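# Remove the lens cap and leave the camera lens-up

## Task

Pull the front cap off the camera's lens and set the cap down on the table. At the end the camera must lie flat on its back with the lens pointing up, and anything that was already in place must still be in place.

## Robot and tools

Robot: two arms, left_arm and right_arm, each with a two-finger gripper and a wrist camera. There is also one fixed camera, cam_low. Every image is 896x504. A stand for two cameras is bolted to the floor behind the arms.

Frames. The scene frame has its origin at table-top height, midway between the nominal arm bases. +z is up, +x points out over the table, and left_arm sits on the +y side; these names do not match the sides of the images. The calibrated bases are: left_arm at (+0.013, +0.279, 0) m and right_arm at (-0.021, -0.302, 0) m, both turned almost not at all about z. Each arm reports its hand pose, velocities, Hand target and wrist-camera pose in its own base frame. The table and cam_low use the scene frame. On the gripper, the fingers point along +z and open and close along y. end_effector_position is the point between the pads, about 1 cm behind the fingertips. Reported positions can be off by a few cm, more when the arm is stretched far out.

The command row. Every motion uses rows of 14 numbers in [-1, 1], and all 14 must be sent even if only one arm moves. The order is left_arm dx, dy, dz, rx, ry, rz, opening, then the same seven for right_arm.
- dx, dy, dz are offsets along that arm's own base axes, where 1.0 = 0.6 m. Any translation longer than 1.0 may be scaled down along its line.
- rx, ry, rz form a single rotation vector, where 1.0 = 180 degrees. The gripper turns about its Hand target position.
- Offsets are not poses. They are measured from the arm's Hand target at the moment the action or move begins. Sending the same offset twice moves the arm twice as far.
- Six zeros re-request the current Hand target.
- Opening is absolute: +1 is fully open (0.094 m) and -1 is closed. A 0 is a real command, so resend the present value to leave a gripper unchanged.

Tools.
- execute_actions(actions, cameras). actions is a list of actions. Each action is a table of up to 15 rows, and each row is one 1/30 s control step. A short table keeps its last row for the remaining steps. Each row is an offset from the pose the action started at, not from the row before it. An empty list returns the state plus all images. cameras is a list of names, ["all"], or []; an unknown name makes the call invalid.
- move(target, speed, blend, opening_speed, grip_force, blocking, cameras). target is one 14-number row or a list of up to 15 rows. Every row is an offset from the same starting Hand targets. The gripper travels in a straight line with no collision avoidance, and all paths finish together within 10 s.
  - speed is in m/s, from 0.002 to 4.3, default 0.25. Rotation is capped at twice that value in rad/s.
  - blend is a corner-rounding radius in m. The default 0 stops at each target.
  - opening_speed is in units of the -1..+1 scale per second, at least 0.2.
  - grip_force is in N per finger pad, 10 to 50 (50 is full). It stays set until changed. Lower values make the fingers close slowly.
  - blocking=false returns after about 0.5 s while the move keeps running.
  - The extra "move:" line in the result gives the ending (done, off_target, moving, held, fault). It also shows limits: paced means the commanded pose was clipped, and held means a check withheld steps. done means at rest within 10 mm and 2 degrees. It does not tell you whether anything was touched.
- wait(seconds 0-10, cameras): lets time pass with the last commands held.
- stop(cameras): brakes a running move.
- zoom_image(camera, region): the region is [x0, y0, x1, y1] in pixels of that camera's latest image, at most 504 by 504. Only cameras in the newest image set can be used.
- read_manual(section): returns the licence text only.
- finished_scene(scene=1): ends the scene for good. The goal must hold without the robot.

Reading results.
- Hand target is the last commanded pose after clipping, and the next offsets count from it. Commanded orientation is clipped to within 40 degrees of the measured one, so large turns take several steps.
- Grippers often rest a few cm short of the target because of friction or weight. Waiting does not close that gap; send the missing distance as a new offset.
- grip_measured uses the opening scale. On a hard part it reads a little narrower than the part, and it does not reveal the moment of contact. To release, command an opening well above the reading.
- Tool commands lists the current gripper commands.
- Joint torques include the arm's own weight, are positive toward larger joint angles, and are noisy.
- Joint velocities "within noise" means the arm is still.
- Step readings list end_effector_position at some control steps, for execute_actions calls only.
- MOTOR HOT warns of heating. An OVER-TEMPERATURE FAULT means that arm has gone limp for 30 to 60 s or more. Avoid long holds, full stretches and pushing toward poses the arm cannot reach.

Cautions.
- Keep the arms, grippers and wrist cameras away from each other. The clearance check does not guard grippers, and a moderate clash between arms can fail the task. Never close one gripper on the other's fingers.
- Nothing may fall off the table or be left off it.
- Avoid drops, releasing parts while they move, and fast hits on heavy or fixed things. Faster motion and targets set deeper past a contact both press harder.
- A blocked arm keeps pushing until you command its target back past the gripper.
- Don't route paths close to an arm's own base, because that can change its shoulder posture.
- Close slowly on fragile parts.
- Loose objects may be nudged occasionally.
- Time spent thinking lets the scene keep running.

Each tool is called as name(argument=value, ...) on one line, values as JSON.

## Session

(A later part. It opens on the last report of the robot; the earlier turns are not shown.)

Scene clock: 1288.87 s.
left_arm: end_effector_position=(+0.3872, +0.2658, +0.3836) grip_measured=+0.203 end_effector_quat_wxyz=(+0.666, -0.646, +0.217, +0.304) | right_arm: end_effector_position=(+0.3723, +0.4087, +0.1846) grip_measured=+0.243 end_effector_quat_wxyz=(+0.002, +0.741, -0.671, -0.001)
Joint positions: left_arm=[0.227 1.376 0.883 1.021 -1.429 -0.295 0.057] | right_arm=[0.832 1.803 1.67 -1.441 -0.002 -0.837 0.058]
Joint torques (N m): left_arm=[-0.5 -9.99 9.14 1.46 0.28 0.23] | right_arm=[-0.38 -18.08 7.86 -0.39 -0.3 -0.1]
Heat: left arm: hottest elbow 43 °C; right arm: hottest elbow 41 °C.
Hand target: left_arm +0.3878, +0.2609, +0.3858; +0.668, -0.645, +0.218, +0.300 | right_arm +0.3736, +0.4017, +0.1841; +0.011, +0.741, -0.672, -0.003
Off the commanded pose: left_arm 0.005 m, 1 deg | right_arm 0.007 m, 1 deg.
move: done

move(target=[0,0,0,0,0,0,0.2, 0.003,0.003,-0.017,0,0,0,0.24], speed=0.05, cameras=["cam_right_wrist"])

Scene clock: 1293.50 s.
left_arm: end_effector_position=(+0.3872, +0.2658, +0.3836) grip_measured=+0.203 end_effector_quat_wxyz=(+0.666, -0.646, +0.217, +0.304) | right_arm: end_effector_position=(+0.3728, +0.4093, +0.1846) grip_measured=+0.243 end_effector_quat_wxyz=(+0.000, +0.741, -0.671, -0.001)
Joint positions: left_arm=[0.227 1.376 0.883 1.021 -1.429 -0.295 0.057] | right_arm=[0.832 1.803 1.67 -1.438 -0.002 -0.837 0.058]
Joint torques (N m): left_arm=[-0.44 -9.93 9.13 1.44 0.28 0.23] | right_arm=[-0.32 -17.08 6.91 0.21 -0.3 -0.11]
Heat: left arm: hottest elbow 43 °C; right arm: hottest elbow 41 °C.
Hand target: left_arm +0.3878, +0.2609, +0.3858; +0.668, -0.645, +0.218, +0.300 | right_arm +0.3753, +0.4035, +0.1739; +0.011, +0.740, -0.672, -0.003
Off the commanded pose: left_arm 0.005 m, 1 deg | right_arm 0.012 m, 1 deg.
move: off_target (right_arm)
camera_calibration:
cam_right_wrist: T_world_to_cam=[[0.997485, -0.00869806, -0.070346, -0.349243], [0.0199437, -0.917908, 0.396292, 0.341225], [-0.0680181, -0.396698, -0.915426, 0.453114], [0, 0, 0, 1]] pos_world=[0.372379, 0.489925, 0.254999]
Images, in order (width x height): cam_right_wrist 896x504.

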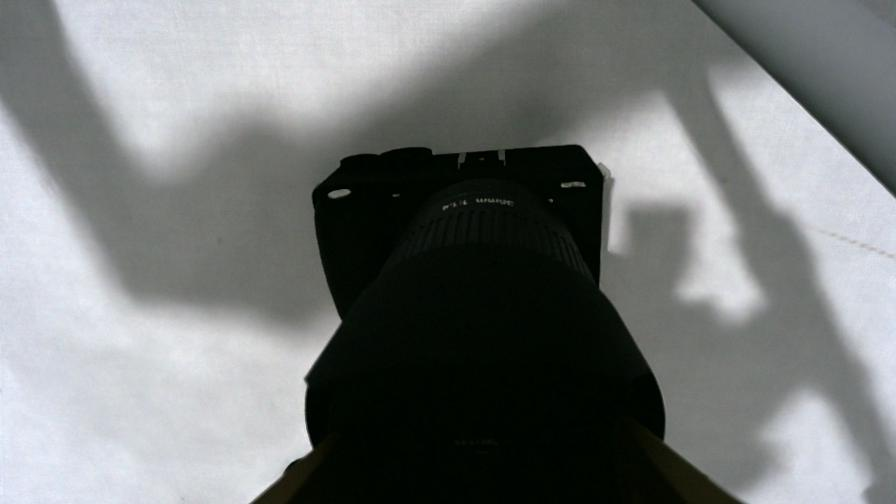

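move(target=[0,0,0,0,0,0,0.2, 0.001,0.001,-0.01,0,0,0,0.24], speed=0.05)

move(target=[0,0,0,0,0,0,0.2, 0.001,0.001,-0.01,0,0,0,0.24], speed=0.05)

Scene clock: 1298.73 s.
left_arm: end_effector_position=(+0.3872, +0.2658, +0.3836) grip_measured=+0.203 end_effector_quat_wxyz=(+0.666, -0.646, +0.217, +0.304) | right_arm: end_effector_position=(+0.3734, +0.4099, +0.1836) grip_measured=+0.243 end_effector_quat_wxyz=(-0.002, +0.741, -0.671, -0.001)
Joint positions: left_arm=[0.227 1.376 0.883 1.021 -1.429 -0.295 0.057] | right_arm=[0.832 1.803 1.667 -1.431 -0.002 -0.837 0.058]
Joint torques (N m): left_arm=[-0.56 -9.93 9.13 1.46 0.28 0.23] | right_arm=[-0.44 -16.91 6.3 0.36 -0.3 -0.11]
Heat: left arm: hottest elbow 43 °C; right arm: hottest elbow 41 °C.
Hand target: left_arm +0.3878, +0.2609, +0.3858; +0.668, -0.645, +0.218, +0.300 | right_arm +0.3759, +0.4041, +0.1678; +0.011, +0.740, -0.672, -0.003
Off the commanded pose: left_arm 0.005 m, 1 deg | right_arm 0.017 m, 1 deg.
move: off_target (right_arm)

Scene clock: 1299.47 s.
left_arm: end_effector_position=(+0.3872, +0.2658, +0.3836) grip_measured=+0.203 end_effector_quat_wxyz=(+0.666, -0.646, +0.217, +0.304) | right_arm: end_effector_position=(+0.3735, +0.4100, +0.1832) grip_measured=+0.243 end_effector_quat_wxyz=(-0.005, +0.741, -0.671, -0.001)
Joint positions: left_arm=[0.227 1.376 0.883 1.021 -1.429 -0.295 0.057] | right_arm=[0.832 1.799 1.66 -1.421 -0.002 -0.837 0.058]
Joint torques (N m): left_arm=[-0.44 -9.99 9.16 1.48 0.28 0.23] | right_arm=[-0.38 -15.97 6.38 0.58 -0.3 -0.11]
Heat: left arm: hottest elbow 43 °C; right arm: hottest elbow 41 °C.
Hand target: left_arm +0.3878, +0.2609, +0.3858; +0.668, -0.645, +0.218, +0.300 | right_arm +0.3765, +0.4047, +0.1620; +0.011, +0.740, -0.672, -0.003
Off the commanded pose: left_arm 0.005 m, 1 deg | right_arm 0.022 m, 2 deg.
move: off_target (right_arm)

move(target=[0,0,0,0,0,0,0.2, 0,0,0,0,0,0,0.02], speed=0.05, grip_force=[50, 15], opening_speed=0.3)

Scene clock: 1366.93 s.
left_arm: end_effector_position=(+0.3872, +0.2658, +0.3836) grip_measured=+0.203 end_effector_quat_wxyz=(+0.666, -0.646, +0.217, +0.304) | right_arm: end_effector_position=(+0.3774, +0.4103, +0.1831) grip_measured=+0.023 end_effector_quat_wxyz=(-0.011, +0.739, -0.673, -0.001)
Joint positions: left_arm=[0.227 1.376 0.883 1.021 -1.429 -0.295 0.057] | right_arm=[0.827 1.799 1.66 -1.41 -0.002 -0.837 0.048]
Joint torques (N m): left_arm=[-0.56 -9.93 9.14 1.46 0.28 0.24] | right_arm=[0.03 -15.79 6.42 0.23 -0.33 -0.11]
Heat: left arm: hottest elbow 43 °C; right arm: hottest elbow 41 °C.
Hand target: left_arm +0.3878, +0.2609, +0.3858; +0.668, -0.645, +0.218, +0.300 | right_arm +0.3764, +0.4047, +0.1618; +0.011, +0.741, -0.672, -0.003
Off the commanded pose: left_arm 0.005 m, 1 deg | right_arm 0.022 m, 3 deg.
grip_force (N): 50, 15
move: off_target (right_arm)

move(target=[0,0,0,0,0,0,0.2, -0.004,0.012,0.06,0.004,-0.004,0,0.02], speed=0.08, grip_force=50)

move(target=[0,0,0,0,0,0,0.2, 0,0,-0.02,0,0,0,-0.92], speed=0.08)

Scene clock: 1397.30 s.
left_arm: end_effector_position=(+0.3872, +0.2658, +0.3836) grip_measured=+0.203 end_effector_quat_wxyz=(+0.666, -0.646, +0.217, +0.304) | right_arm: end_effector_position=(+0.3685, +0.4008, +0.1854) grip_measured=+0.023 end_effector_quat_wxyz=(+0.016, +0.739, -0.673, -0.001)
Joint positions: left_arm=[0.227 1.376 0.883 1.021 -1.429 -0.295 0.057] | right_arm=[0.827 1.799 1.666 -1.469 -0.002 -0.837 0.048]
Joint torques (N m): left_arm=[-0.5 -9.93 9.13 1.48 0.27 0.22] | right_arm=[1.03 -17.32 11.21 -0.21 -0.29 0.03]
Heat: left arm: hottest elbow 43 °C; right arm: hottest elbow 41 °C.
Hand target: left_arm +0.3878, +0.2609, +0.3858; +0.668, -0.645, +0.218, +0.300 | right_arm +0.3740, +0.4120, +0.1979; +0.002, +0.741, -0.672, -0.003
Off the commanded pose: left_arm 0.005 m, 1 deg | right_arm 0.018 m, 2 deg.
move: off_target (right_arm)

Scene clock: 1398.17 s.
left_arm: end_effector_position=(+0.3872, +0.2658, +0.3836) grip_measured=+0.203 end_effector_quat_wxyz=(+0.666, -0.646, +0.217, +0.304) | right_arm: end_effector_position=(+0.3704, +0.4030, +0.1853) grip_measured=-0.917 end_effector_quat_wxyz=(+0.010, +0.739, -0.673, -0.001)
Joint positions: left_arm=[0.227 1.376 0.883 1.021 -1.429 -0.295 0.057] | right_arm=[0.827 1.799 1.666 -1.457 -0.003 -0.837 0.004]
Joint torques (N m): left_arm=[-0.56 -9.99 9.11 1.48 0.28 0.23] | right_arm=[0.91 -17.32 9.35 0.57 -0.26 0.02]
Heat: left arm: hottest elbow 43 °C; right arm: hottest elbow 41 °C.
Hand target: left_arm +0.3878, +0.2609, +0.3858; +0.668, -0.645, +0.218, +0.300 | right_arm +0.3740, +0.4121, +0.1859; +0.002, +0.741, -0.672, -0.003
Off the commanded pose: left_arm 0.005 m, 1 deg | right_arm 0.010 m, 1 deg.
move: done

move(target=[0,0,0,0,0,0,0.2, 0.002,0.002,-0.0167,0,0,0,-0.92], speed=0.05)

move(target=[0,0,0,0,0,0,0.2, 0.001,0.001,-0.01,0,0,0,-0.92], speed=0.05)

Scene clock: 1402.77 s.
left_arm: end_effector_position=(+0.3872, +0.2658, +0.3836) grip_measured=+0.203 end_effector_quat_wxyz=(+0.666, -0.646, +0.217, +0.304) | right_arm: end_effector_position=(+0.3742, +0.4071, +0.1852) grip_measured=-0.917 end_effector_quat_wxyz=(-0.001, +0.740, -0.673, -0.001)
Joint positions: left_arm=[0.227 1.376 0.883 1.021 -1.429 -0.295 0.057] | right_arm=[0.827 1.799 1.666 -1.435 -0.003 -0.837 0.004]
Joint torques (N m): left_arm=[-0.5 -9.93 9.16 1.48 0.28 0.24] | right_arm=[1.03 -16.15 8.24 0.49 -0.26 0.02]
Heat: left arm: hottest elbow 43 °C; right arm: hottest elbow 42 °C.
Hand target: left_arm +0.3878, +0.2609, +0.3858; +0.668, -0.645, +0.218, +0.300 | right_arm +0.3752, +0.4132, +0.1759; +0.002, +0.741, -0.672, -0.003
Off the commanded pose: left_arm 0.005 m, 1 deg | right_arm 0.011 m, 0 deg.
move: off_target (right_arm)

Scene clock: 1403.53 s.
left_arm: end_effector_position=(+0.3872, +0.2658, +0.3836) grip_measured=+0.203 end_effector_quat_wxyz=(+0.666, -0.646, +0.217, +0.304) | right_arm: end_effector_position=(+0.3755, +0.4086, +0.1828) grip_measured=-0.917 end_effector_quat_wxyz=(-0.005, +0.740, -0.673, -0.001)
Joint positions: left_arm=[0.227 1.376 0.883 1.021 -1.429 -0.295 0.057] | right_arm=[0.827 1.801 1.662 -1.422 -0.003 -0.837 0.004]
Joint torques (N m): left_arm=[-0.5 -9.99 9.13 1.46 0.28 0.23] | right_arm=[0.91 -16.03 7.91 0.51 -0.24 0.02]
Heat: left arm: hottest elbow 43 °C; right arm: hottest elbow 42 °C.
Hand target: left_arm +0.3878, +0.2609, +0.3858; +0.668, -0.645, +0.218, +0.300 | right_arm +0.3758, +0.4138, +0.1700; +0.002, +0.741, -0.672, -0.003
Off the commanded pose: left_arm 0.005 m, 1 deg | right_arm 0.014 m, 1 deg.
move: off_target (right_arm)

move(target=[0,0,0,0,0,0,0.2, 0,-0.001,-0.01,0,0,0,-0.92], speed=0.05)

move(target=[0,0,0,0,0,0,0.2, 0,-0.001,-0.007,0,0,0,-0.92], speed=0.05)

Scene clock: 1409.07 s.
left_arm: end_effector_position=(+0.3872, +0.2658, +0.3836) grip_measured=+0.203 end_effector_quat_wxyz=(+0.666, -0.646, +0.217, +0.304) | right_arm: end_effector_position=(+0.3757, +0.4088, +0.1816) grip_measured=-0.917 end_effector_quat_wxyz=(-0.006, +0.740, -0.673, -0.001)
Joint positions: left_arm=[0.227 1.376 0.883 1.021 -1.429 -0.295 0.057] | right_arm=[0.827 1.801 1.658 -1.416 -0.003 -0.837 0.004]
Joint torques (N m): left_arm=[-0.5 -9.88 9.17 1.46 0.28 0.23] | right_arm=[0.67 -15.68 7.1 0.77 -0.25 0.04]
Heat: left arm: hottest elbow 44 °C; right arm: hottest elbow 42 °C.
Hand target: left_arm +0.3878, +0.2609, +0.3858; +0.668, -0.645, +0.218, +0.300 | right_arm +0.3758, +0.4132, +0.1640; +0.002, +0.741, -0.672, -0.003
Off the commanded pose: left_arm 0.005 m, 1 deg | right_arm 0.018 m, 1 deg.
move: off_target (right_arm)

Scene clock: 1409.77 s.
left_arm: end_effector_position=(+0.3872, +0.2658, +0.3836) grip_measured=+0.203 end_effector_quat_wxyz=(+0.666, -0.646, +0.217, +0.304) | right_arm: end_effector_position=(+0.3761, +0.4093, +0.1806) grip_measured=-0.917 end_effector_quat_wxyz=(-0.007, +0.740, -0.673, -0.002)
Joint positions: left_arm=[0.227 1.376 0.883 1.021 -1.429 -0.295 0.057] | right_arm=[0.827 1.801 1.655 -1.411 -0.003 -0.837 0.004]
Joint torques (N m): left_arm=[-0.44 -9.99 9.14 1.5 0.28 0.23] | right_arm=[0.85 -15.68 6.74 1.09 -0.23 0]
Heat: left arm: hottest elbow 44 °C; right arm: hottest elbow 42 °C.
Hand target: left_arm +0.3878, +0.2609, +0.3858; +0.668, -0.645, +0.218, +0.300 | right_arm +0.3758, +0.4126, +0.1597; +0.002, +0.741, -0.672, -0.003
Off the commanded pose: left_arm 0.005 m, 1 deg | right_arm 0.021 m, 1 deg.
move: off_target (right_arm)

wait(seconds=0, cameras=["cam_low","cam_right_wrist"])

zoom_image(camera="cam_low", region=[590, 150, 740, 360])

zoom_image(camera="cam_right_wrist", region=[380, 360, 580, 504])

Scene clock: 1438.90 s.
left_arm: end_effector_position=(+0.3872, +0.2658, +0.3836) grip_measured=+0.203 end_effector_quat_wxyz=(+0.666, -0.646, +0.217, +0.304) | right_arm: end_effector_position=(+0.3761, +0.4094, +0.1806) grip_measured=-0.917 end_effector_quat_wxyz=(-0.008, +0.740, -0.673, -0.002)
Joint positions: left_arm=[0.227 1.376 0.883 1.021 -1.429 -0.295 0.057] | right_arm=[0.827 1.801 1.655 -1.41 -0.003 -0.837 0.004]
Joint torques (N m): left_arm=[-0.44 -9.93 9.13 1.46 0.28 0.24] | right_arm=[0.79 -15.85 6.57 0.99 -0.23 0]
Heat: left arm: hottest elbow 44 °C; right arm: hottest elbow 41 °C.
Hand target: left_arm +0.3878, +0.2609, +0.3858; +0.668, -0.645, +0.218, +0.300 | right_arm +0.3758, +0.4126, +0.1597; +0.002, +0.741, -0.672, -0.003
Tool commands: left_gripper/opening=+0.2 right_gripper/opening=-0.92
Off the commanded pose: left_arm 0.005 m, 1 deg | right_arm 0.021 m, 1 deg.
camera_calibration:
cam_right_wrist: T_world_to_cam=[[0.998075, -0.0124753, -0.060757, -0.35327], [0.0119124, -0.922772, 0.385161, 0.349964], [-0.0608699, -0.385143, -0.920847, 0.443254], [0, 0, 0, 1]] pos_world=[0.375402, 0.489247, 0.251913]
Images, in order (width x height): cam_low 896x504, cam_right_wrist 896x504.

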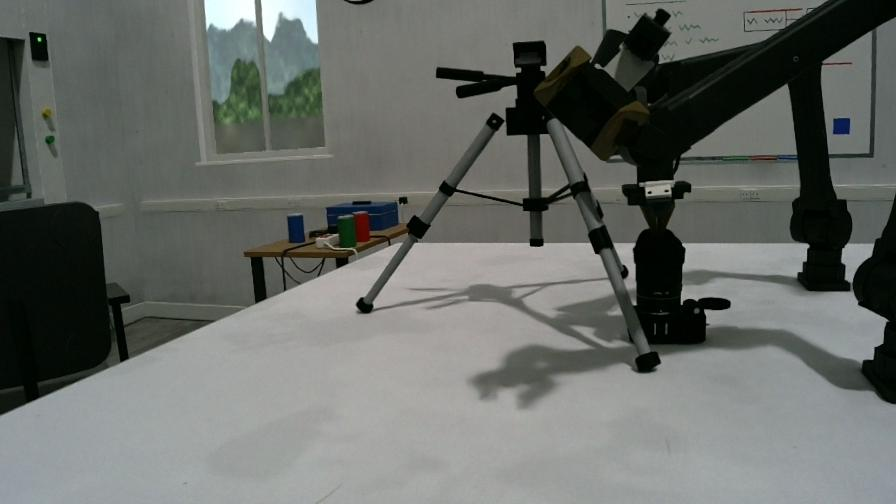

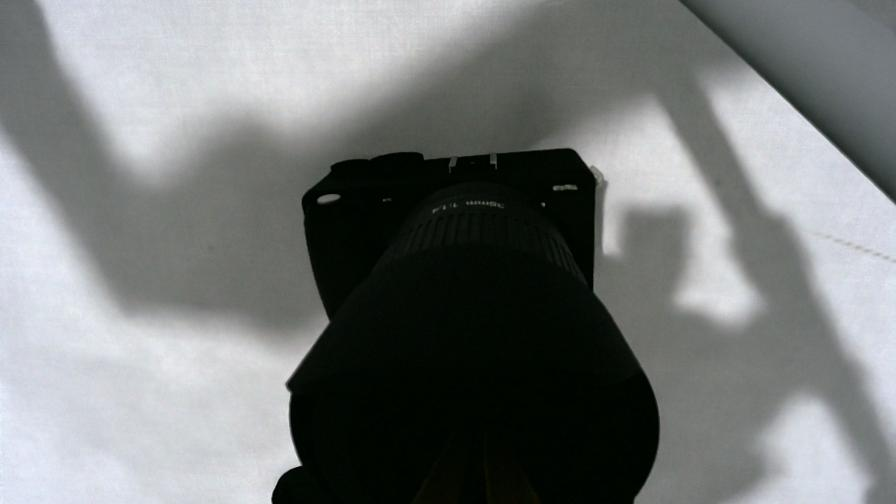

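Scaled by 2.400 from the camera's 896x504 image, which has a finer 1280x720 frame.

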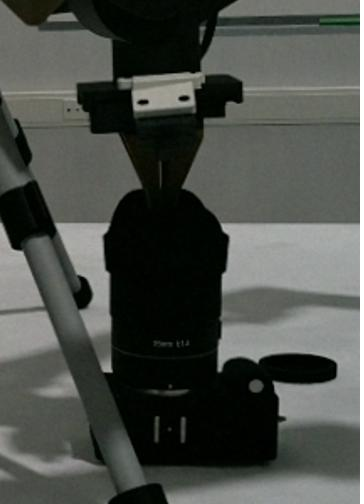

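Scaled by 2.520 from the camera's 896x504 image, which has a finer 1280x720 frame.

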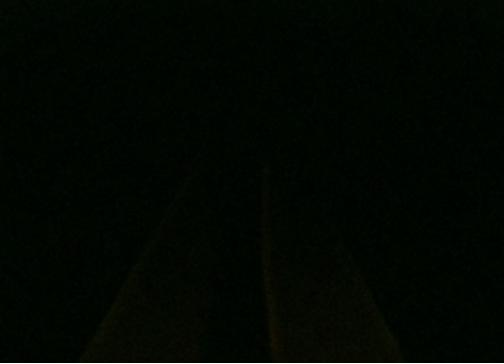

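move(target=[0,0,0,0,0,0,0.2, 0,0,0,0,0,0,-0.75], speed=0.05, opening_speed=0.3)

move(target=[0,0,0,0,0,0,0.2, 0,0,0,0,0,0,-0.55], speed=0.05, opening_speed=0.3)

Scene clock: 1485.03 s.
left_arm: end_effector_position=(+0.3872, +0.2658, +0.3836) grip_measured=+0.203 end_effector_quat_wxyz=(+0.666, -0.646, +0.217, +0.304) | right_arm: end_effector_position=(+0.3746, +0.4088, +0.1810) grip_measured=-0.755 end_effector_quat_wxyz=(-0.007, +0.740, -0.673, -0.004)
Joint positions: left_arm=[0.227 1.376 0.883 1.021 -1.429 -0.295 0.057] | right_arm=[0.827 1.797 1.651 -1.41 -0.007 -0.837 0.011]
Joint torques (N m): left_arm=[-0.5 -9.93 9.11 1.46 0.28 0.23] | right_arm=[0.85 -15.62 6.83 1.03 -0.1 0.01]
Heat: left arm: hottest elbow 44 °C; right arm: hottest elbow 41 °C.
Hand target: left_arm +0.3878, +0.2609, +0.3858; +0.668, -0.645, +0.218, +0.300 | right_arm +0.3759, +0.4126, +0.1598; +0.002, +0.741, -0.672, -0.003
Off the commanded pose: left_arm 0.005 m, 1 deg | right_arm 0.022 m, 1 deg.
move: off_target (right_arm)

Scene clock: 1486.00 s.
left_arm: end_effector_position=(+0.3872, +0.2658, +0.3836) grip_measured=+0.203 end_effector_quat_wxyz=(+0.666, -0.646, +0.217, +0.304) | right_arm: end_effector_position=(+0.3729, +0.4090, +0.1814) grip_measured=-0.555 end_effector_quat_wxyz=(-0.007, +0.740, -0.673, -0.006)
Joint positions: left_arm=[0.227 1.376 0.883 1.021 -1.429 -0.295 0.057] | right_arm=[0.829 1.794 1.649 -1.41 -0.012 -0.837 0.021]
Joint torques (N m): left_arm=[-0.5 -9.99 9.13 1.44 0.28 0.23] | right_arm=[0.79 -15.15 6.94 1.1 0.1 0.01]
Heat: left arm: hottest elbow 44 °C; right arm: hottest elbow 41 °C.
Hand target: left_arm +0.3878, +0.2609, +0.3858; +0.668, -0.645, +0.218, +0.300 | right_arm +0.3759, +0.4125, +0.1596; +0.002, +0.741, -0.672, -0.003
Off the commanded pose: left_arm 0.005 m, 1 deg | right_arm 0.022 m, 1 deg.
move: off_target (right_arm)

move(target=[0,0,0,0,0,0,0.2, 0,0,0,0,0,0,-0.65], speed=0.05, opening_speed=0.2, grip_force=[50, 15])

Scene clock: 1505.63 s.
left_arm: end_effector_position=(+0.3872, +0.2658, +0.3836) grip_measured=+0.203 end_effector_quat_wxyz=(+0.666, -0.646, +0.217, +0.304) | right_arm: end_effector_position=(+0.3717, +0.4095, +0.1812) grip_measured=-0.646 end_effector_quat_wxyz=(-0.007, +0.740, -0.672, -0.007)
Joint positions: left_arm=[0.227 1.376 0.883 1.021 -1.429 -0.295 0.057] | right_arm=[0.83 1.793 1.647 -1.41 -0.014 -0.837 0.017]
Joint torques (N m): left_arm=[-0.44 -9.93 9.11 1.47 0.28 0.23] | right_arm=[0.73 -15.15 7.13 0.96 0.14 0.01]
Heat: left arm: hottest elbow 44 °C; right arm: hottest elbow 41 °C.
Hand target: left_arm +0.3878, +0.2609, +0.3858; +0.668, -0.645, +0.218, +0.300 | right_arm +0.3759, +0.4126, +0.1598; +0.002, +0.741, -0.672, -0.003
Off the commanded pose: left_arm 0.005 m, 1 deg | right_arm 0.022 m, 1 deg.
grip_force (N): 50, 15
move: off_target (right_arm)

move(target=[0,0,0,0,0,0,0.2, 0,0,0,0,0,0,-0.56], speed=0.05, opening_speed=0.3)

move(target=[0,0,0,0,0,0,0.2, 0.002,0.0,-0.008,0,0,0,-0.56], speed=0.05)

Scene clock: 1563.43 s.
left_arm: end_effector_position=(+0.3872, +0.2658, +0.3836) grip_measured=+0.203 end_effector_quat_wxyz=(+0.666, -0.646, +0.217, +0.304) | right_arm: end_effector_position=(+0.3717, +0.4095, +0.1812) grip_measured=-0.564 end_effector_quat_wxyz=(-0.007, +0.740, -0.672, -0.007)
Joint positions: left_arm=[0.227 1.376 0.883 1.021 -1.429 -0.295 0.057] | right_arm=[0.83 1.793 1.647 -1.41 -0.014 -0.837 0.02]
Joint torques (N m): left_arm=[-0.44 -9.93 9.14 1.48 0.28 0.24] | right_arm=[0.56 -15.03 7.16 0.99 0.15 0]
Heat: left arm: hottest elbow 44 °C; right arm: hottest elbow 40 °C.
Hand target: left_arm +0.3878, +0.2609, +0.3858; +0.668, -0.645, +0.218, +0.300 | right_arm +0.3759, +0.4126, +0.1598; +0.002, +0.741, -0.672, -0.003
Off the commanded pose: left_arm 0.005 m, 1 deg | right_arm 0.022 m, 1 deg.
grip_force (N): 50, 15
move: off_target (right_arm)

Scene clock: 1564.13 s.
left_arm: end_effector_position=(+0.3872, +0.2658, +0.3836) grip_measured=+0.203 end_effector_quat_wxyz=(+0.666, -0.646, +0.217, +0.304) | right_arm: end_effector_position=(+0.3714, +0.4091, +0.1806) grip_measured=-0.564 end_effector_quat_wxyz=(-0.006, +0.740, -0.672, -0.007)
Joint positions: left_arm=[0.227 1.376 0.883 1.021 -1.429 -0.295 0.057] | right_arm=[0.83 1.793 1.646 -1.41 -0.014 -0.837 0.021]
Joint torques (N m): left_arm=[-0.5 -9.99 9.14 1.47 0.28 0.23] | right_arm=[0.56 -14.45 6.75 1.33 0.15 -0.01]
Heat: left arm: hottest elbow 44 °C; right arm: hottest elbow 40 °C.
Hand target: left_arm +0.3878, +0.2609, +0.3858; +0.668, -0.645, +0.218, +0.300 | right_arm +0.3770, +0.4126, +0.1549; +0.002, +0.741, -0.672, -0.003
Off the commanded pose: left_arm 0.005 m, 1 deg | right_arm 0.026 m, 1 deg.
grip_force (N): 50, 15
move: off_target (right_arm)

move(target=[0,0,0,0,0,0,0.2, -0.008,0,0.145,0,0,0,-0.56], speed=0.2, grip_force=50)

move(target=[[0,0,0,0,0,0,0.2, -0.12,0,0.015,0.1898,-0.1646,-0.2085,1],[0,0,0,0,0,0,0.2, -0.137,-0.0043,-0.035,0.3797,-0.3292,-0.4170,1],[0,0,0,0,0,0,0.2, -0.085,-0.0043,-0.142,0.3797,-0.3292,-0.4170,1]], speed=0.2, blend=0.015, cameras=["cam_right_wrist","cam_low"])

Scene clock: 1633.07 s.
left_arm: end_effector_position=(+0.3872, +0.2658, +0.3836) grip_measured=+0.203 end_effector_quat_wxyz=(+0.666, -0.646, +0.217, +0.304) | right_arm: end_effector_position=(+0.3666, +0.4026, +0.2278) grip_measured=-0.563 end_effector_quat_wxyz=(+0.018, +0.740, -0.672, -0.005)
Joint positions: left_arm=[0.227 1.376 0.883 1.021 -1.429 -0.295 0.057] | right_arm=[0.83 1.793 1.768 -1.581 -0.009 -0.837 0.021]
Joint torques (N m): left_arm=[-0.5 -9.99 9.11 1.47 0.28 0.23] | right_arm=[0.91 -17.49 11.52 -0.28 -0.01 0.05]
Heat: left arm: hottest elbow 44 °C; right arm: hottest elbow 40 °C.
Hand target: left_arm +0.3878, +0.2609, +0.3858; +0.668, -0.645, +0.218, +0.300 | right_arm +0.3722, +0.4126, +0.2420; +0.002, +0.741, -0.672, -0.003
Off the commanded pose: left_arm 0.005 m, 1 deg | right_arm 0.018 m, 2 deg.
move: off_target (right_arm)

Scene clock: 1639.60 s.
left_arm: end_effector_position=(+0.3872, +0.2658, +0.3836) grip_measured=+0.203 end_effector_quat_wxyz=(+0.666, -0.646, +0.217, +0.304) | right_arm: end_effector_position=(+0.3157, +0.4110, +0.1608) grip_measured=+0.997 end_effector_quat_wxyz=(+0.658, -0.019, +0.752, +0.023)
Joint positions: left_arm=[0.227 1.376 0.883 1.021 -1.429 -0.295 0.057] | right_arm=[1.228 1.635 0.749 0.556 1.148 0.313 0.094]
Joint torques (N m): left_arm=[-0.56 -9.93 9.14 1.48 0.28 0.23] | right_arm=[-0.5 -11.22 6.27 1.74 0.02 -0.14]
Heat: left arm: hottest elbow 44 °C; right arm: hottest elbow 40 °C.
Hand target: left_arm +0.3878, +0.2609, +0.3858; +0.668, -0.645, +0.218, +0.300 | right_arm +0.3213, +0.4099, +0.1566; +0.659, -0.019, +0.752, +0.017
Off the commanded pose: left_arm 0.005 m, 1 deg | right_arm 0.007 m, 1 deg.
move: done
camera_calibration:
cam_right_wrist: T_world_to_cam=[[0.110977, -0.986008, -0.124389, 0.396342], [-0.519418, 0.0491617, -0.853105, 0.327111], [0.847284, 0.159285, -0.506694, -0.155059], [0, 0, 0, 1]] pos_world=[0.257302, 0.399413, 0.249794]
Images, in order (width x height): cam_low 896x504, cam_right_wrist 896x504.

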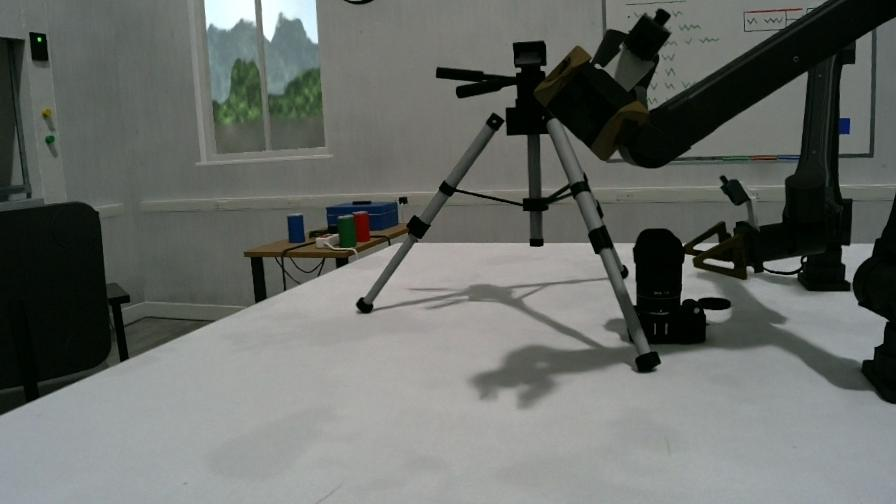

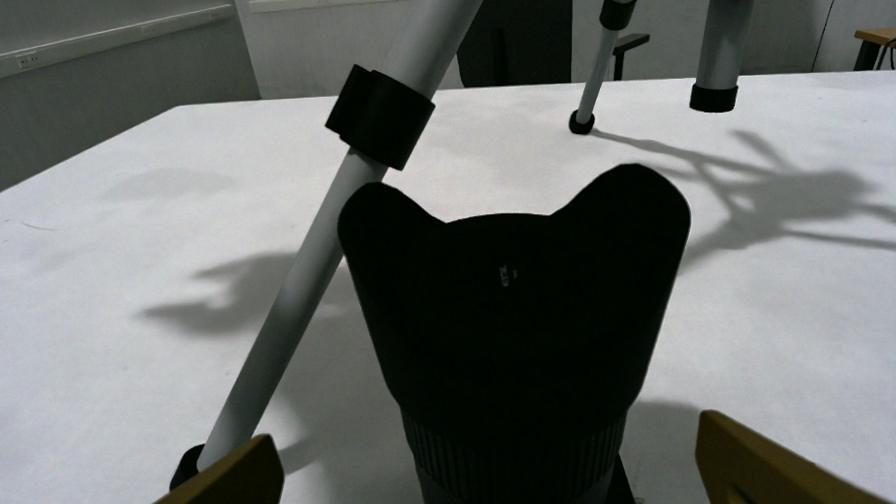

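zoom_image(camera="cam_right_wrist", region=[400, 200, 620, 340])

Scaled by 2.291 from the camera's 896x504 image, which has a finer 1280x720 frame.

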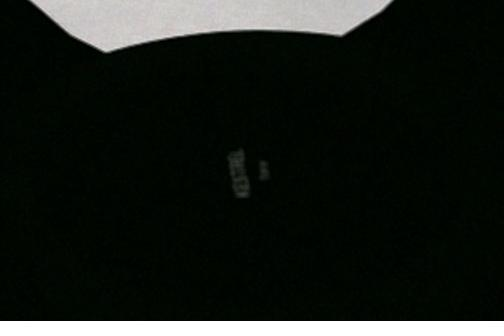

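move(target=[[0,0,0,0,0,0,0.2, -0.01,-0.0082,-0.0443,-0.0065,0.1243,0,1],[0,0,0,0,0,0,0.2, 0.0428,-0.0082,-0.0443,-0.0065,0.1243,0,1]], speed=0.15, cameras=["cam_right_wrist"])

zoom_image(camera="cam_right_wrist", region=[300, 120, 620, 400])

Scene clock: 1670.03 s.
left_arm: end_effector_position=(+0.3872, +0.2658, +0.3836) grip_measured=+0.203 end_effector_quat_wxyz=(+0.666, -0.646, +0.217, +0.304) | right_arm: end_effector_position=(+0.3355, +0.3909, +0.1172) grip_measured=+0.997 end_effector_quat_wxyz=(+0.492, -0.030, +0.870, +0.000)
Joint positions: left_arm=[0.227 1.376 0.883 1.021 -1.429 -0.295 0.057] | right_arm=[1.122 1.569 0.878 -0.223 0.861 0.743 0.094]
Joint torques (N m): left_arm=[-0.56 -9.99 9.13 1.48 0.28 0.22] | right_arm=[-0.09 -11.63 9.84 1.42 0.21 -0.15]
Heat: left arm: hottest elbow 44 °C; right arm: hottest elbow 40 °C.
Hand target: left_arm +0.3878, +0.2609, +0.3858; +0.668, -0.645, +0.218, +0.300 | right_arm +0.3469, +0.4051, +0.1301; +0.500, -0.022, +0.866, +0.013
Off the commanded pose: left_arm 0.005 m, 1 deg | right_arm 0.022 m, 2 deg.
move: off_target (right_arm)
camera_calibration:
cam_right_wrist: T_world_to_cam=[[0.0546281, -0.993768, -0.0971614, 0.387606], [-0.814409, 0.0119548, -0.580167, 0.38281], [0.577714, 0.110823, -0.808681, -0.0459621], [0, 0, 0, 1]] pos_world=[0.317143, 0.385708, 0.222586]
Images, in order (width x height): cam_right_wrist 896x504.

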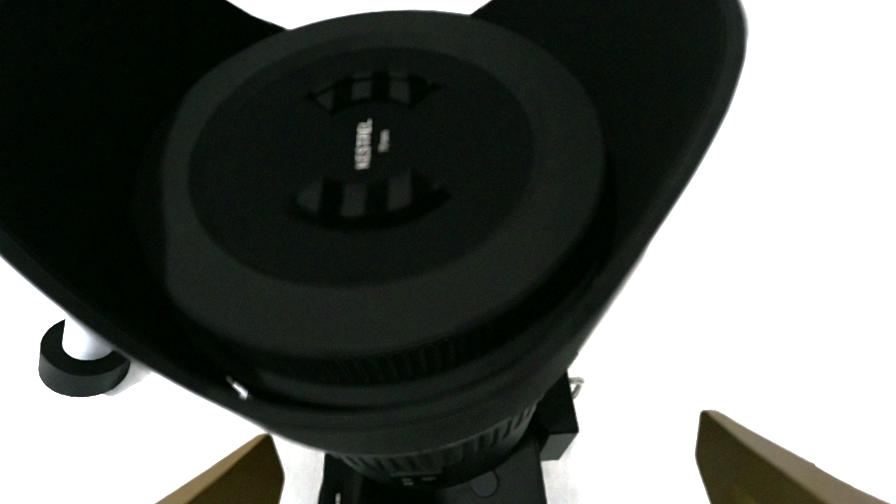

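Scaled by 1.575 from the camera's 896x504 image, which has a finer 1280x720 frame.

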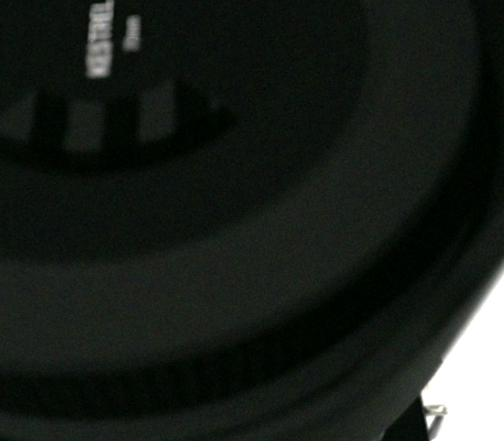

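zoom_image(camera="cam_right_wrist", region=[280, 300, 560, 480])

zoom_image(camera="cam_right_wrist", region=[280, 60, 460, 240])

zoom_image(camera="cam_right_wrist", region=[180, 0, 480, 120])

Scaled by 1.800 from the camera's 896x504 image, which has a finer 1280x720 frame.

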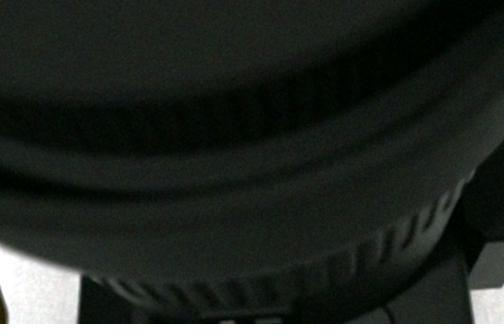

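Scaled by 2.800 from the camera's 896x504 image, which has a finer 1280x720 frame.

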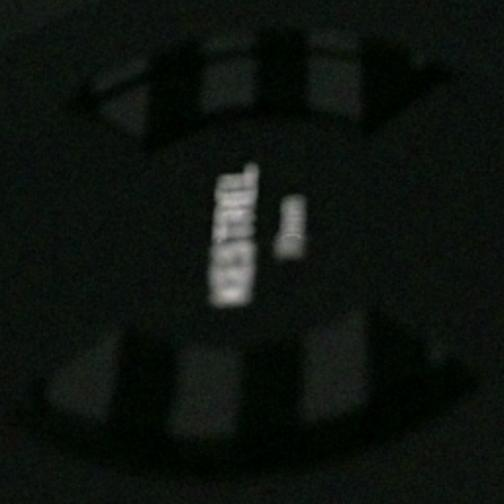

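Scaled by 1.680 from the camera's 896x504 image, which has a finer 1280x720 frame.

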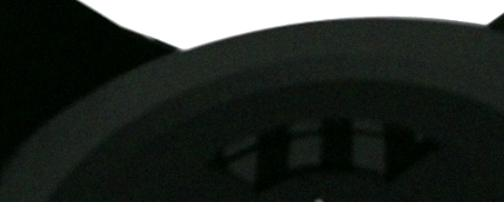

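move(target=[[0,0,0,0,0,0,0.2, -0.0867,0,0.0333,0,0,0,1],[0,0,0,0,0,0,0.2, -0.095,0.0083,0.2,-0.1392,0.1210,0.2299,1],[0,0,0,0,0,0,0.2, 0.0485,0.0115,0.175,-0.2784,0.2420,0.4599,-0.92]], speed=0.2, blend=0.015)

Scene clock: 1813.50 s.
left_arm: end_effector_position=(+0.3872, +0.2658, +0.3836) grip_measured=+0.203 end_effector_quat_wxyz=(+0.666, -0.646, +0.217, +0.304) | right_arm: end_effector_position=(+0.3624, +0.4071, +0.2282) grip_measured=-0.916 end_effector_quat_wxyz=(+0.009, +0.738, -0.674, +0.002)
Joint positions: left_arm=[0.227 1.376 0.883 1.021 -1.429 -0.295 0.057] | right_arm=[0.845 1.782 1.755 -1.561 0.003 -0.816 0.004]
Joint torques (N m): left_arm=[-0.5 -9.99 9.14 1.46 0.28 0.23] | right_arm=[-0.56 -16.15 11.45 -0.32 -0.23 -0.11]
Heat: left arm: hottest elbow 44 °C; right arm: hottest elbow 45 °C.
Hand target: left_arm +0.3878, +0.2609, +0.3858; +0.668, -0.645, +0.218, +0.300 | right_arm +0.3761, +0.4120, +0.2352; +0.000, +0.738, -0.675, +0.000
Off the commanded pose: left_arm 0.005 m, 1 deg | right_arm 0.016 m, 1 deg.
move: off_target (right_arm); target 3's new opening was sent with right_arm's hand 0.016 m and 1 deg from that target

move(target=[0,0,0,0,0,0,0.2, 0.022,-0.001,-0.04,0,0,0,-0.92], speed=0.08)

Scene clock: 1820.13 s.
left_arm: end_effector_position=(+0.3872, +0.2658, +0.3836) grip_measured=+0.203 end_effector_quat_wxyz=(+0.666, -0.646, +0.217, +0.304) | right_arm: end_effector_position=(+0.3773, +0.4083, +0.2127) grip_measured=-0.917 end_effector_quat_wxyz=(+0.006, +0.738, -0.675, +0.002)
Joint positions: left_arm=[0.227 1.376 0.883 1.021 -1.429 -0.295 0.057] | right_arm=[0.827 1.811 1.755 -1.527 0.003 -0.833 0.004]
Joint torques (N m): left_arm=[-0.56 -9.93 9.14 1.48 0.28 0.23] | right_arm=[-0.44 -16.38 9.76 0.46 -0.27 -0.16]
Heat: left arm: hottest elbow 44 °C; right arm: hottest elbow 46 °C.
Hand target: left_arm +0.3878, +0.2609, +0.3858; +0.668, -0.645, +0.218, +0.300 | right_arm +0.3893, +0.4113, +0.2112; +0.000, +0.737, -0.675, +0.000
Off the commanded pose: left_arm 0.005 m, 1 deg | right_arm 0.012 m, 1 deg.
move: off_target (right_arm)

move(target=[0,0,0,0,0,0,0.2, -0.010,-0.001,-0.025,0,0,0,-0.92], speed=0.08)

Scene clock: 1825.27 s.
left_arm: end_effector_position=(+0.3872, +0.2658, +0.3836) grip_measured=+0.203 end_effector_quat_wxyz=(+0.666, -0.646, +0.217, +0.304) | right_arm: end_effector_position=(+0.3788, +0.4099, +0.2011) grip_measured=-0.917 end_effector_quat_wxyz=(+0.000, +0.738, -0.675, +0.002)
Joint positions: left_arm=[0.227 1.376 0.883 1.021 -1.429 -0.295 0.057] | right_arm=[0.827 1.811 1.724 -1.485 0.003 -0.833 0.004]
Joint torques (N m): left_arm=[-0.56 -9.93 9.11 1.46 0.28 0.24] | right_arm=[0.03 -17.14 7.97 0.42 -0.26 -0.04]
Heat: left arm: hottest elbow 44 °C; right arm: hottest elbow 46 °C.
Hand target: left_arm +0.3878, +0.2609, +0.3858; +0.668, -0.645, +0.218, +0.300 | right_arm +0.3834, +0.4107, +0.1963; +0.000, +0.738, -0.675, +0.000
Off the commanded pose: left_arm 0.005 m, 1 deg | right_arm 0.007 m, 0 deg.
move: done

move(target=[0,0,0,0,0,0,0.2, -0.011,-0.005,-0.020,0,0,0,-0.92], speed=0.06)

Scene clock: 1830.57 s.
left_arm: end_effector_position=(+0.3872, +0.2658, +0.3836) grip_measured=+0.203 end_effector_quat_wxyz=(+0.666, -0.646, +0.217, +0.304) | right_arm: end_effector_position=(+0.3755, +0.4064, +0.1829) grip_measured=-0.917 end_effector_quat_wxyz=(+0.006, +0.738, -0.675, +0.002)
Joint positions: left_arm=[0.227 1.376 0.883 1.021 -1.429 -0.295 0.057] | right_arm=[0.827 1.811 1.676 -1.448 0.003 -0.833 0.004]
Joint torques (N m): left_arm=[-0.5 -9.99 9.16 1.46 0.28 0.23] | right_arm=[0.62 -18.55 7.75 0.53 -0.26 0.02]
Heat: left arm: hottest elbow 44 °C; right arm: hottest elbow 46 °C.
Hand target: left_arm +0.3878, +0.2609, +0.3858; +0.668, -0.645, +0.218, +0.300 | right_arm +0.3768, +0.4077, +0.1842; +0.000, +0.738, -0.675, +0.000
Off the commanded pose: left_arm 0.005 m, 1 deg | right_arm 0.002 m, 1 deg.
move: done

move(target=[0,0,0,0,0,0,0.2, -0.003,0.001,-0.007,0,0,0,-0.92], speed=0.05)

Scene clock: 1837.57 s.
left_arm: end_effector_position=(+0.3872, +0.2658, +0.3836) grip_measured=+0.203 end_effector_quat_wxyz=(+0.666, -0.646, +0.217, +0.304) | right_arm: end_effector_position=(+0.3757, +0.4065, +0.1818) grip_measured=-0.917 end_effector_quat_wxyz=(+0.004, +0.738, -0.675, +0.002)
Joint positions: left_arm=[0.227 1.376 0.883 1.021 -1.429 -0.295 0.057] | right_arm=[0.827 1.809 1.671 -1.441 0.003 -0.833 0.004]
Joint torques (N m): left_arm=[-0.56 -9.93 9.14 1.48 0.28 0.23] | right_arm=[0.79 -18.96 7.28 0.46 -0.26 0.05]
Heat: left arm: hottest elbow 44 °C; right arm: hottest elbow 46 °C.
Hand target: left_arm +0.3878, +0.2609, +0.3858; +0.668, -0.645, +0.218, +0.300 | right_arm +0.3750, +0.4083, +0.1799; +0.000, +0.738, -0.675, +0.000
Off the commanded pose: left_arm 0.005 m, 1 deg | right_arm 0.003 m, 1 deg.
move: done

move(target=[0,0,0,0,0,0,0.2, -0.002,0,-0.002,0,0,0,-0.555], speed=0.05, opening_speed=0.3)

Scene clock: 1844.80 s.
left_arm: end_effector_position=(+0.3872, +0.2658, +0.3836) grip_measured=+0.203 end_effector_quat_wxyz=(+0.666, -0.646, +0.217, +0.304) | right_arm: end_effector_position=(+0.3719, +0.4057, +0.1825) grip_measured=-0.559 end_effector_quat_wxyz=(+0.004, +0.738, -0.674, -0.003)
Joint positions: left_arm=[0.227 1.376 0.883 1.021 -1.429 -0.295 0.057] | right_arm=[0.828 1.8 1.66 -1.439 -0.006 -0.833 0.021]
Joint torques (N m): left_arm=[-0.5 -9.99 9.11 1.46 0.28 0.23] | right_arm=[1.14 -17.61 7.51 0.68 0.05 0.06]
Heat: left arm: hottest elbow 44 °C; right arm: hottest elbow 46 °C.
Hand target: left_arm +0.3878, +0.2609, +0.3858; +0.668, -0.645, +0.218, +0.300 | right_arm +0.3736, +0.4084, +0.1788; +0.000, +0.738, -0.675, +0.000
Off the commanded pose: left_arm 0.005 m, 1 deg | right_arm 0.005 m, 1 deg.
move: done

move(target=[0,0,0,0,0,0,0.2, -0.001,0.001,-0.012,0,0,0,-0.555], speed=0.05)

Scene clock: 1861.87 s.
left_arm: end_effector_position=(+0.3872, +0.2658, +0.3836) grip_measured=+0.203 end_effector_quat_wxyz=(+0.666, -0.646, +0.217, +0.304) | right_arm: end_effector_position=(+0.3714, +0.4052, +0.1817) grip_measured=-0.558 end_effector_quat_wxyz=(+0.002, +0.738, -0.674, -0.003)
Joint positions: left_arm=[0.227 1.376 0.883 1.021 -1.429 -0.295 0.057] | right_arm=[0.828 1.796 1.652 -1.431 -0.006 -0.833 0.021]
Joint torques (N m): left_arm=[-0.5 -9.93 9.16 1.47 0.28 0.23] | right_arm=[1.14 -16.44 7.09 0.91 0.06 0.08]
Heat: left arm: hottest elbow 44 °C; right arm: hottest elbow 46 °C.
Hand target: left_arm +0.3878, +0.2609, +0.3858; +0.668, -0.645, +0.218, +0.300 | right_arm +0.3732, +0.4089, +0.1715; +0.000, +0.738, -0.675, +0.000
Off the commanded pose: left_arm 0.005 m, 1 deg | right_arm 0.011 m, 0 deg.
move: off_target (right_arm)

move(target=[0,0,0,0,0,0,0.2, 0.001,0.005,0,0,0,0,-0.555], speed=0.05)

Scene clock: 1867.27 s.
left_arm: end_effector_position=(+0.3872, +0.2658, +0.3836) grip_measured=+0.203 end_effector_quat_wxyz=(+0.666, -0.646, +0.217, +0.304) | right_arm: end_effector_position=(+0.3712, +0.4053, +0.1817) grip_measured=-0.558 end_effector_quat_wxyz=(+0.002, +0.738, -0.674, -0.003)
Joint positions: left_arm=[0.227 1.376 0.883 1.021 -1.429 -0.295 0.057] | right_arm=[0.828 1.796 1.652 -1.43 -0.006 -0.833 0.021]
Joint torques (N m): left_arm=[-0.5 -9.88 9.14 1.47 0.28 0.23] | right_arm=[1.08 -16.09 7.76 0.9 0.06 0.11]
Heat: left arm: hottest elbow 44 °C; right arm: hottest elbow 45 °C.
Hand target: left_arm +0.3878, +0.2609, +0.3858; +0.668, -0.645, +0.218, +0.300 | right_arm +0.3737, +0.4118, +0.1715; +0.000, +0.738, -0.675, +0.000
Off the commanded pose: left_arm 0.005 m, 1 deg | right_arm 0.012 m, 0 deg.
move: off_target (right_arm)

move(target=[0,0,0,0,0,0,0.2, 0.0067,0.005,0.0533,0,0,0,-0.6], speed=0.08)

move(target=[0,0,0,0,0,0,0.2, 0,0,-0.01,0,0,0,0.68], speed=0.08, cameras=["cam_right_wrist"])

Scene clock: 1955.90 s.
left_arm: end_effector_position=(+0.3872, +0.2658, +0.3836) grip_measured=+0.203 end_effector_quat_wxyz=(+0.666, -0.646, +0.217, +0.304) | right_arm: end_effector_position=(+0.3706, +0.4040, +0.1967) grip_measured=-0.597 end_effector_quat_wxyz=(+0.009, +0.738, -0.674, -0.002)
Joint positions: left_arm=[0.227 1.376 0.883 1.021 -1.429 -0.295 0.057] | right_arm=[0.828 1.796 1.692 -1.484 -0.003 -0.833 0.019]
Joint torques (N m): left_arm=[-0.5 -9.93 9.13 1.47 0.28 0.23] | right_arm=[0.79 -16.26 11.33 -0.23 -0.03 0.09]
Heat: left arm: hottest elbow 44 °C; right arm: hottest elbow 42 °C.
Hand target: left_arm +0.3878, +0.2609, +0.3858; +0.668, -0.645, +0.218, +0.300 | right_arm +0.3778, +0.4148, +0.2035; +0.000, +0.738, -0.675, +0.000
Off the commanded pose: left_arm 0.005 m, 1 deg | right_arm 0.015 m, 1 deg.
move: off_target (right_arm)

Scene clock: 1956.60 s.
left_arm: end_effector_position=(+0.3872, +0.2658, +0.3836) grip_measured=+0.203 end_effector_quat_wxyz=(+0.666, -0.646, +0.217, +0.304) | right_arm: end_effector_position=(+0.3706, +0.4040, +0.1967) grip_measured=+0.677 end_effector_quat_wxyz=(+0.009, +0.738, -0.674, -0.002)
Joint positions: left_arm=[0.227 1.376 0.883 1.021 -1.429 -0.295 0.057] | right_arm=[0.828 1.796 1.692 -1.484 -0.003 -0.833 0.079]
Joint torques (N m): left_arm=[-0.5 -9.93 9.14 1.46 0.28 0.23] | right_arm=[1.08 -16.21 10.3 0.38 -0.05 0.1]
Heat: left arm: hottest elbow 44 °C; right arm: hottest elbow 42 °C.
Hand target: left_arm +0.3878, +0.2609, +0.3858; +0.668, -0.645, +0.218, +0.300 | right_arm +0.3778, +0.4149, +0.1975; +0.000, +0.738, -0.675, +0.000
Off the commanded pose: left_arm 0.005 m, 1 deg | right_arm 0.013 m, 1 deg.
move: off_target (right_arm)
camera_calibration:
cam_right_wrist: T_world_to_cam=[[0.996456, -0.0172336, -0.0823339, -0.340046], [0.0178141, -0.913354, 0.406775, 0.32852], [-0.0822103, -0.4068, -0.90981, 0.470222], [0, 0, 0, 1]] pos_world=[0.371645, 0.485481, 0.266181]
Images, in order (width x height): cam_right_wrist 896x504.

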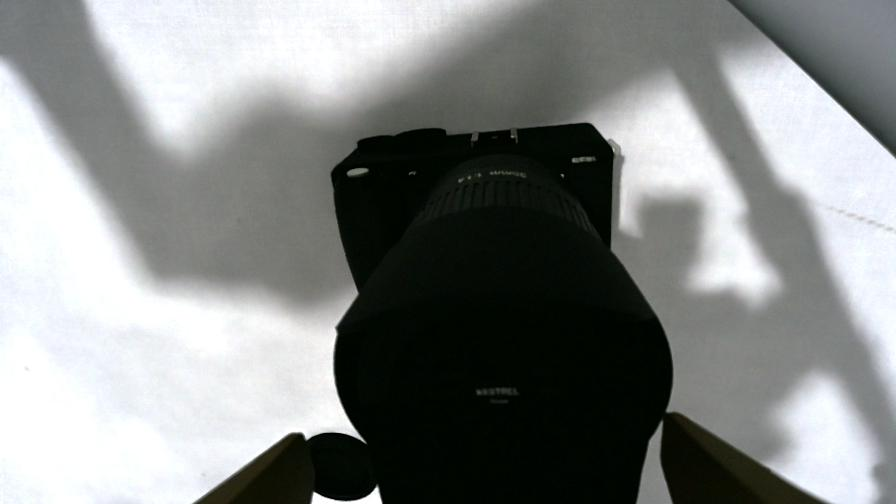

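move(target=[0,0,0,0,0,0,0.2, 0.005,-0.003,-0.025,0,0,0,0.68], speed=0.06)

Scene clock: 1968.23 s.
left_arm: end_effector_position=(+0.3872, +0.2658, +0.3836) grip_measured=+0.203 end_effector_quat_wxyz=(+0.666, -0.646, +0.217, +0.304) | right_arm: end_effector_position=(+0.3764, +0.4103, +0.1928) grip_measured=+0.677 end_effector_quat_wxyz=(-0.004, +0.738, -0.674, -0.002)
Joint positions: left_arm=[0.227 1.376 0.883 1.021 -1.429 -0.295 0.057] | right_arm=[0.828 1.803 1.692 -1.451 -0.003 -0.833 0.079]
Joint torques (N m): left_arm=[-0.5 -9.93 9.13 1.47 0.28 0.23] | right_arm=[0.67 -16.09 8.16 0.36 -0.01 0.03]
Heat: left arm: hottest elbow 44 °C; right arm: hottest elbow 43 °C.
Hand target: left_arm +0.3878, +0.2609, +0.3858; +0.668, -0.645, +0.218, +0.300 | right_arm +0.3807, +0.4130, +0.1826; +0.000, +0.738, -0.675, +0.000
Off the commanded pose: left_arm 0.005 m, 1 deg | right_arm 0.012 m, 1 deg.
move: off_target (right_arm)

move(target=[0,0,0,0,0,0,0.2, -0.004,-0.006,-0.0133,0,0,0,0.68], speed=0.06)

Scene clock: 1971.93 s.
left_arm: end_effector_position=(+0.3872, +0.2658, +0.3836) grip_measured=+0.203 end_effector_quat_wxyz=(+0.666, -0.646, +0.217, +0.304) | right_arm: end_effector_position=(+0.3752, +0.4088, +0.1824) grip_measured=+0.677 end_effector_quat_wxyz=(-0.003, +0.738, -0.674, -0.001)
Joint positions: left_arm=[0.227 1.376 0.883 1.021 -1.429 -0.295 0.057] | right_arm=[0.828 1.803 1.664 -1.426 -0.003 -0.833 0.079]
Joint torques (N m): left_arm=[-0.5 -9.93 9.11 1.48 0.28 0.23] | right_arm=[0.32 -16.32 7.83 0.54 -0.05 0]
Heat: left arm: hottest elbow 44 °C; right arm: hottest elbow 43 °C.
Hand target: left_arm +0.3878, +0.2609, +0.3858; +0.668, -0.645, +0.218, +0.300 | right_arm +0.3784, +0.4095, +0.1746; +0.000, +0.738, -0.675, +0.000
Off the commanded pose: left_arm 0.005 m, 1 deg | right_arm 0.008 m, 0 deg.
move: done

move(target=[0,0,0,0,0,0,0.2, -0.001,-0.002,-0.005,0,0,0,0.68], speed=0.06)

Scene clock: 1976.97 s.
left_arm: end_effector_position=(+0.3872, +0.2658, +0.3836) grip_measured=+0.203 end_effector_quat_wxyz=(+0.666, -0.646, +0.217, +0.304) | right_arm: end_effector_position=(+0.3753, +0.4089, +0.1810) grip_measured=+0.677 end_effector_quat_wxyz=(-0.004, +0.738, -0.674, -0.001)
Joint positions: left_arm=[0.227 1.376 0.883 1.021 -1.429 -0.295 0.057] | right_arm=[0.828 1.803 1.66 -1.421 -0.002 -0.833 0.079]
Joint torques (N m): left_arm=[-0.44 -9.93 9.14 1.47 0.29 0.23] | right_arm=[0.26 -17.2 7.21 0.54 -0.07 0.01]
Heat: left arm: hottest elbow 44 °C; right arm: hottest elbow 43 °C.
Hand target: left_arm +0.3878, +0.2609, +0.3858; +0.668, -0.645, +0.218, +0.300 | right_arm +0.3778, +0.4083, +0.1716; +0.000, +0.738, -0.675, +0.000
Off the commanded pose: left_arm 0.005 m, 1 deg | right_arm 0.010 m, 0 deg.
move: done

move(target=[0,0,0,0,0,0,0.2, -0.001,-0.001,-0.005,0,0,0,0.68], speed=0.06)

Scene clock: 1980.90 s.
left_arm: end_effector_position=(+0.3872, +0.2658, +0.3836) grip_measured=+0.203 end_effector_quat_wxyz=(+0.666, -0.646, +0.217, +0.304) | right_arm: end_effector_position=(+0.3755, +0.4089, +0.1800) grip_measured=+0.677 end_effector_quat_wxyz=(-0.005, +0.738, -0.674, -0.001)
Joint positions: left_arm=[0.227 1.376 0.883 1.021 -1.429 -0.295 0.057] | right_arm=[0.828 1.803 1.657 -1.415 -0.002 -0.833 0.079]
Joint torques (N m): left_arm=[-0.5 -9.93 9.13 1.44 0.28 0.23] | right_arm=[0.26 -16.85 6.87 0.65 -0.11 0]
Heat: left arm: hottest elbow 44 °C; right arm: hottest elbow 43 °C.
Hand target: left_arm +0.3878, +0.2609, +0.3858; +0.668, -0.645, +0.218, +0.300 | right_arm +0.3772, +0.4077, +0.1686; +0.000, +0.738, -0.675, +0.000
Off the commanded pose: left_arm 0.005 m, 1 deg | right_arm 0.012 m, 1 deg.
move: off_target (right_arm)

move(target=[0,0,0,0,0,0,0.2, 0,0,0,0,0,0,0.44], speed=0.06, opening_speed=0.3)

Scene clock: 1988.23 s.
left_arm: end_effector_position=(+0.3872, +0.2658, +0.3836) grip_measured=+0.203 end_effector_quat_wxyz=(+0.666, -0.646, +0.217, +0.304) | right_arm: end_effector_position=(+0.3754, +0.4085, +0.1793) grip_measured=+0.442 end_effector_quat_wxyz=(-0.005, +0.738, -0.674, +0.000)
Joint positions: left_arm=[0.227 1.376 0.883 1.021 -1.429 -0.295 0.057] | right_arm=[0.828 1.801 1.653 -1.412 -0.001 -0.833 0.068]
Joint torques (N m): left_arm=[-0.56 -9.93 9.14 1.47 0.28 0.24] | right_arm=[0.44 -16.5 7.2 0.51 -0.12 -0.01]
Heat: left arm: hottest elbow 44 °C; right arm: hottest elbow 43 °C.
Hand target: left_arm +0.3878, +0.2609, +0.3858; +0.668, -0.645, +0.218, +0.300 | right_arm +0.3772, +0.4077, +0.1686; +0.000, +0.738, -0.675, +0.000
Off the commanded pose: left_arm 0.005 m, 1 deg | right_arm 0.011 m, 1 deg.
move: off_target (right_arm)

move(target=[0,0,0,0,0,0,0.2, 0,0,0,0,0,0,0.36], speed=0.06, opening_speed=0.3)

Scene clock: 1993.07 s.
left_arm: end_effector_position=(+0.3872, +0.2658, +0.3836) grip_measured=+0.203 end_effector_quat_wxyz=(+0.666, -0.646, +0.217, +0.304) | right_arm: end_effector_position=(+0.3754, +0.4085, +0.1793) grip_measured=+0.418 end_effector_quat_wxyz=(-0.005, +0.738, -0.674, +0.000)
Joint positions: left_arm=[0.227 1.376 0.883 1.021 -1.429 -0.295 0.057] | right_arm=[0.828 1.801 1.653 -1.412 -0.001 -0.833 0.067]
Joint torques (N m): left_arm=[-0.44 -9.93 9.17 1.44 0.28 0.23] | right_arm=[0.38 -16.97 7.17 0.61 -0.12 0]
Heat: left arm: hottest elbow 44 °C; right arm: hottest elbow 43 °C.
Hand target: left_arm +0.3878, +0.2609, +0.3858; +0.668, -0.645, +0.218, +0.300 | right_arm +0.3772, +0.4077, +0.1686; +0.000, +0.738, -0.675, +0.000
Off the commanded pose: left_arm 0.005 m, 1 deg | right_arm 0.011 m, 1 deg.
move: off_target (right_arm)

move(target=[0,0,0,0,0,0,0.2, 0,0.004,0.04,0,0,0,0.3], speed=0.04, cameras=["cam_right_wrist","cam_low"])

Scene clock: 2000.57 s.
left_arm: end_effector_position=(+0.3872, +0.2658, +0.3836) grip_measured=+0.203 end_effector_quat_wxyz=(+0.666, -0.646, +0.217, +0.304) | right_arm: end_effector_position=(+0.3727, +0.4056, +0.1812) grip_measured=+0.414 end_effector_quat_wxyz=(+0.003, +0.738, -0.674, +0.000)
Joint positions: left_arm=[0.227 1.376 0.883 1.021 -1.429 -0.295 0.057] | right_arm=[0.828 1.801 1.658 -1.434 -0.001 -0.833 0.066]
Joint torques (N m): left_arm=[-0.62 -9.99 9.13 1.46 0.28 0.23] | right_arm=[0.56 -17.32 10.84 -0.8 -0.11 0.02]
Heat: left arm: hottest elbow 44 °C; right arm: hottest elbow 43 °C.
Hand target: left_arm +0.3878, +0.2609, +0.3858; +0.668, -0.645, +0.218, +0.300 | right_arm +0.3772, +0.4101, +0.1925; +0.000, +0.738, -0.675, +0.000
Off the commanded pose: left_arm 0.005 m, 1 deg | right_arm 0.013 m, 0 deg.
move: off_target (right_arm)
camera_calibration:
cam_right_wrist: T_world_to_cam=[[0.997194, -0.0167393, -0.0729636, -0.345547], [0.0139751, -0.915916, 0.401126, 0.339799], [-0.0735431, -0.401021, -0.913112, 0.451983], [0, 0, 0, 1]] pos_world=[0.373069, 0.486697, 0.251196]
Images, in order (width x height): cam_low 896x504, cam_right_wrist 896x504.

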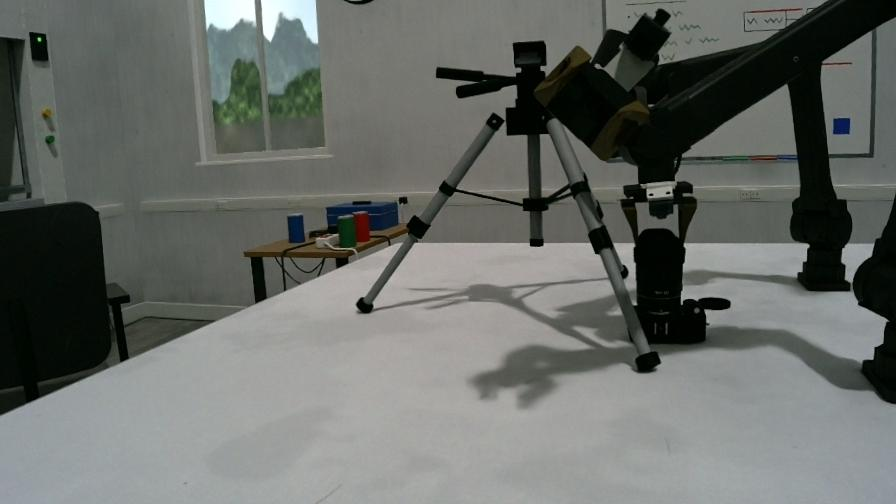

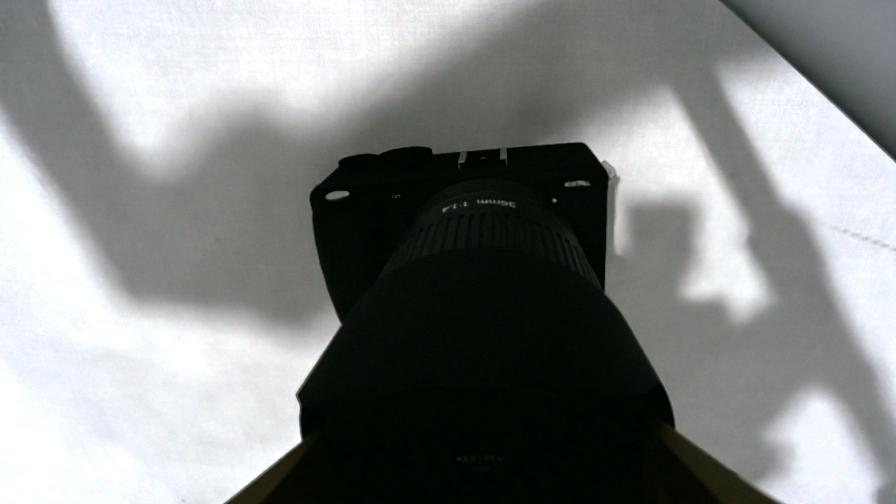

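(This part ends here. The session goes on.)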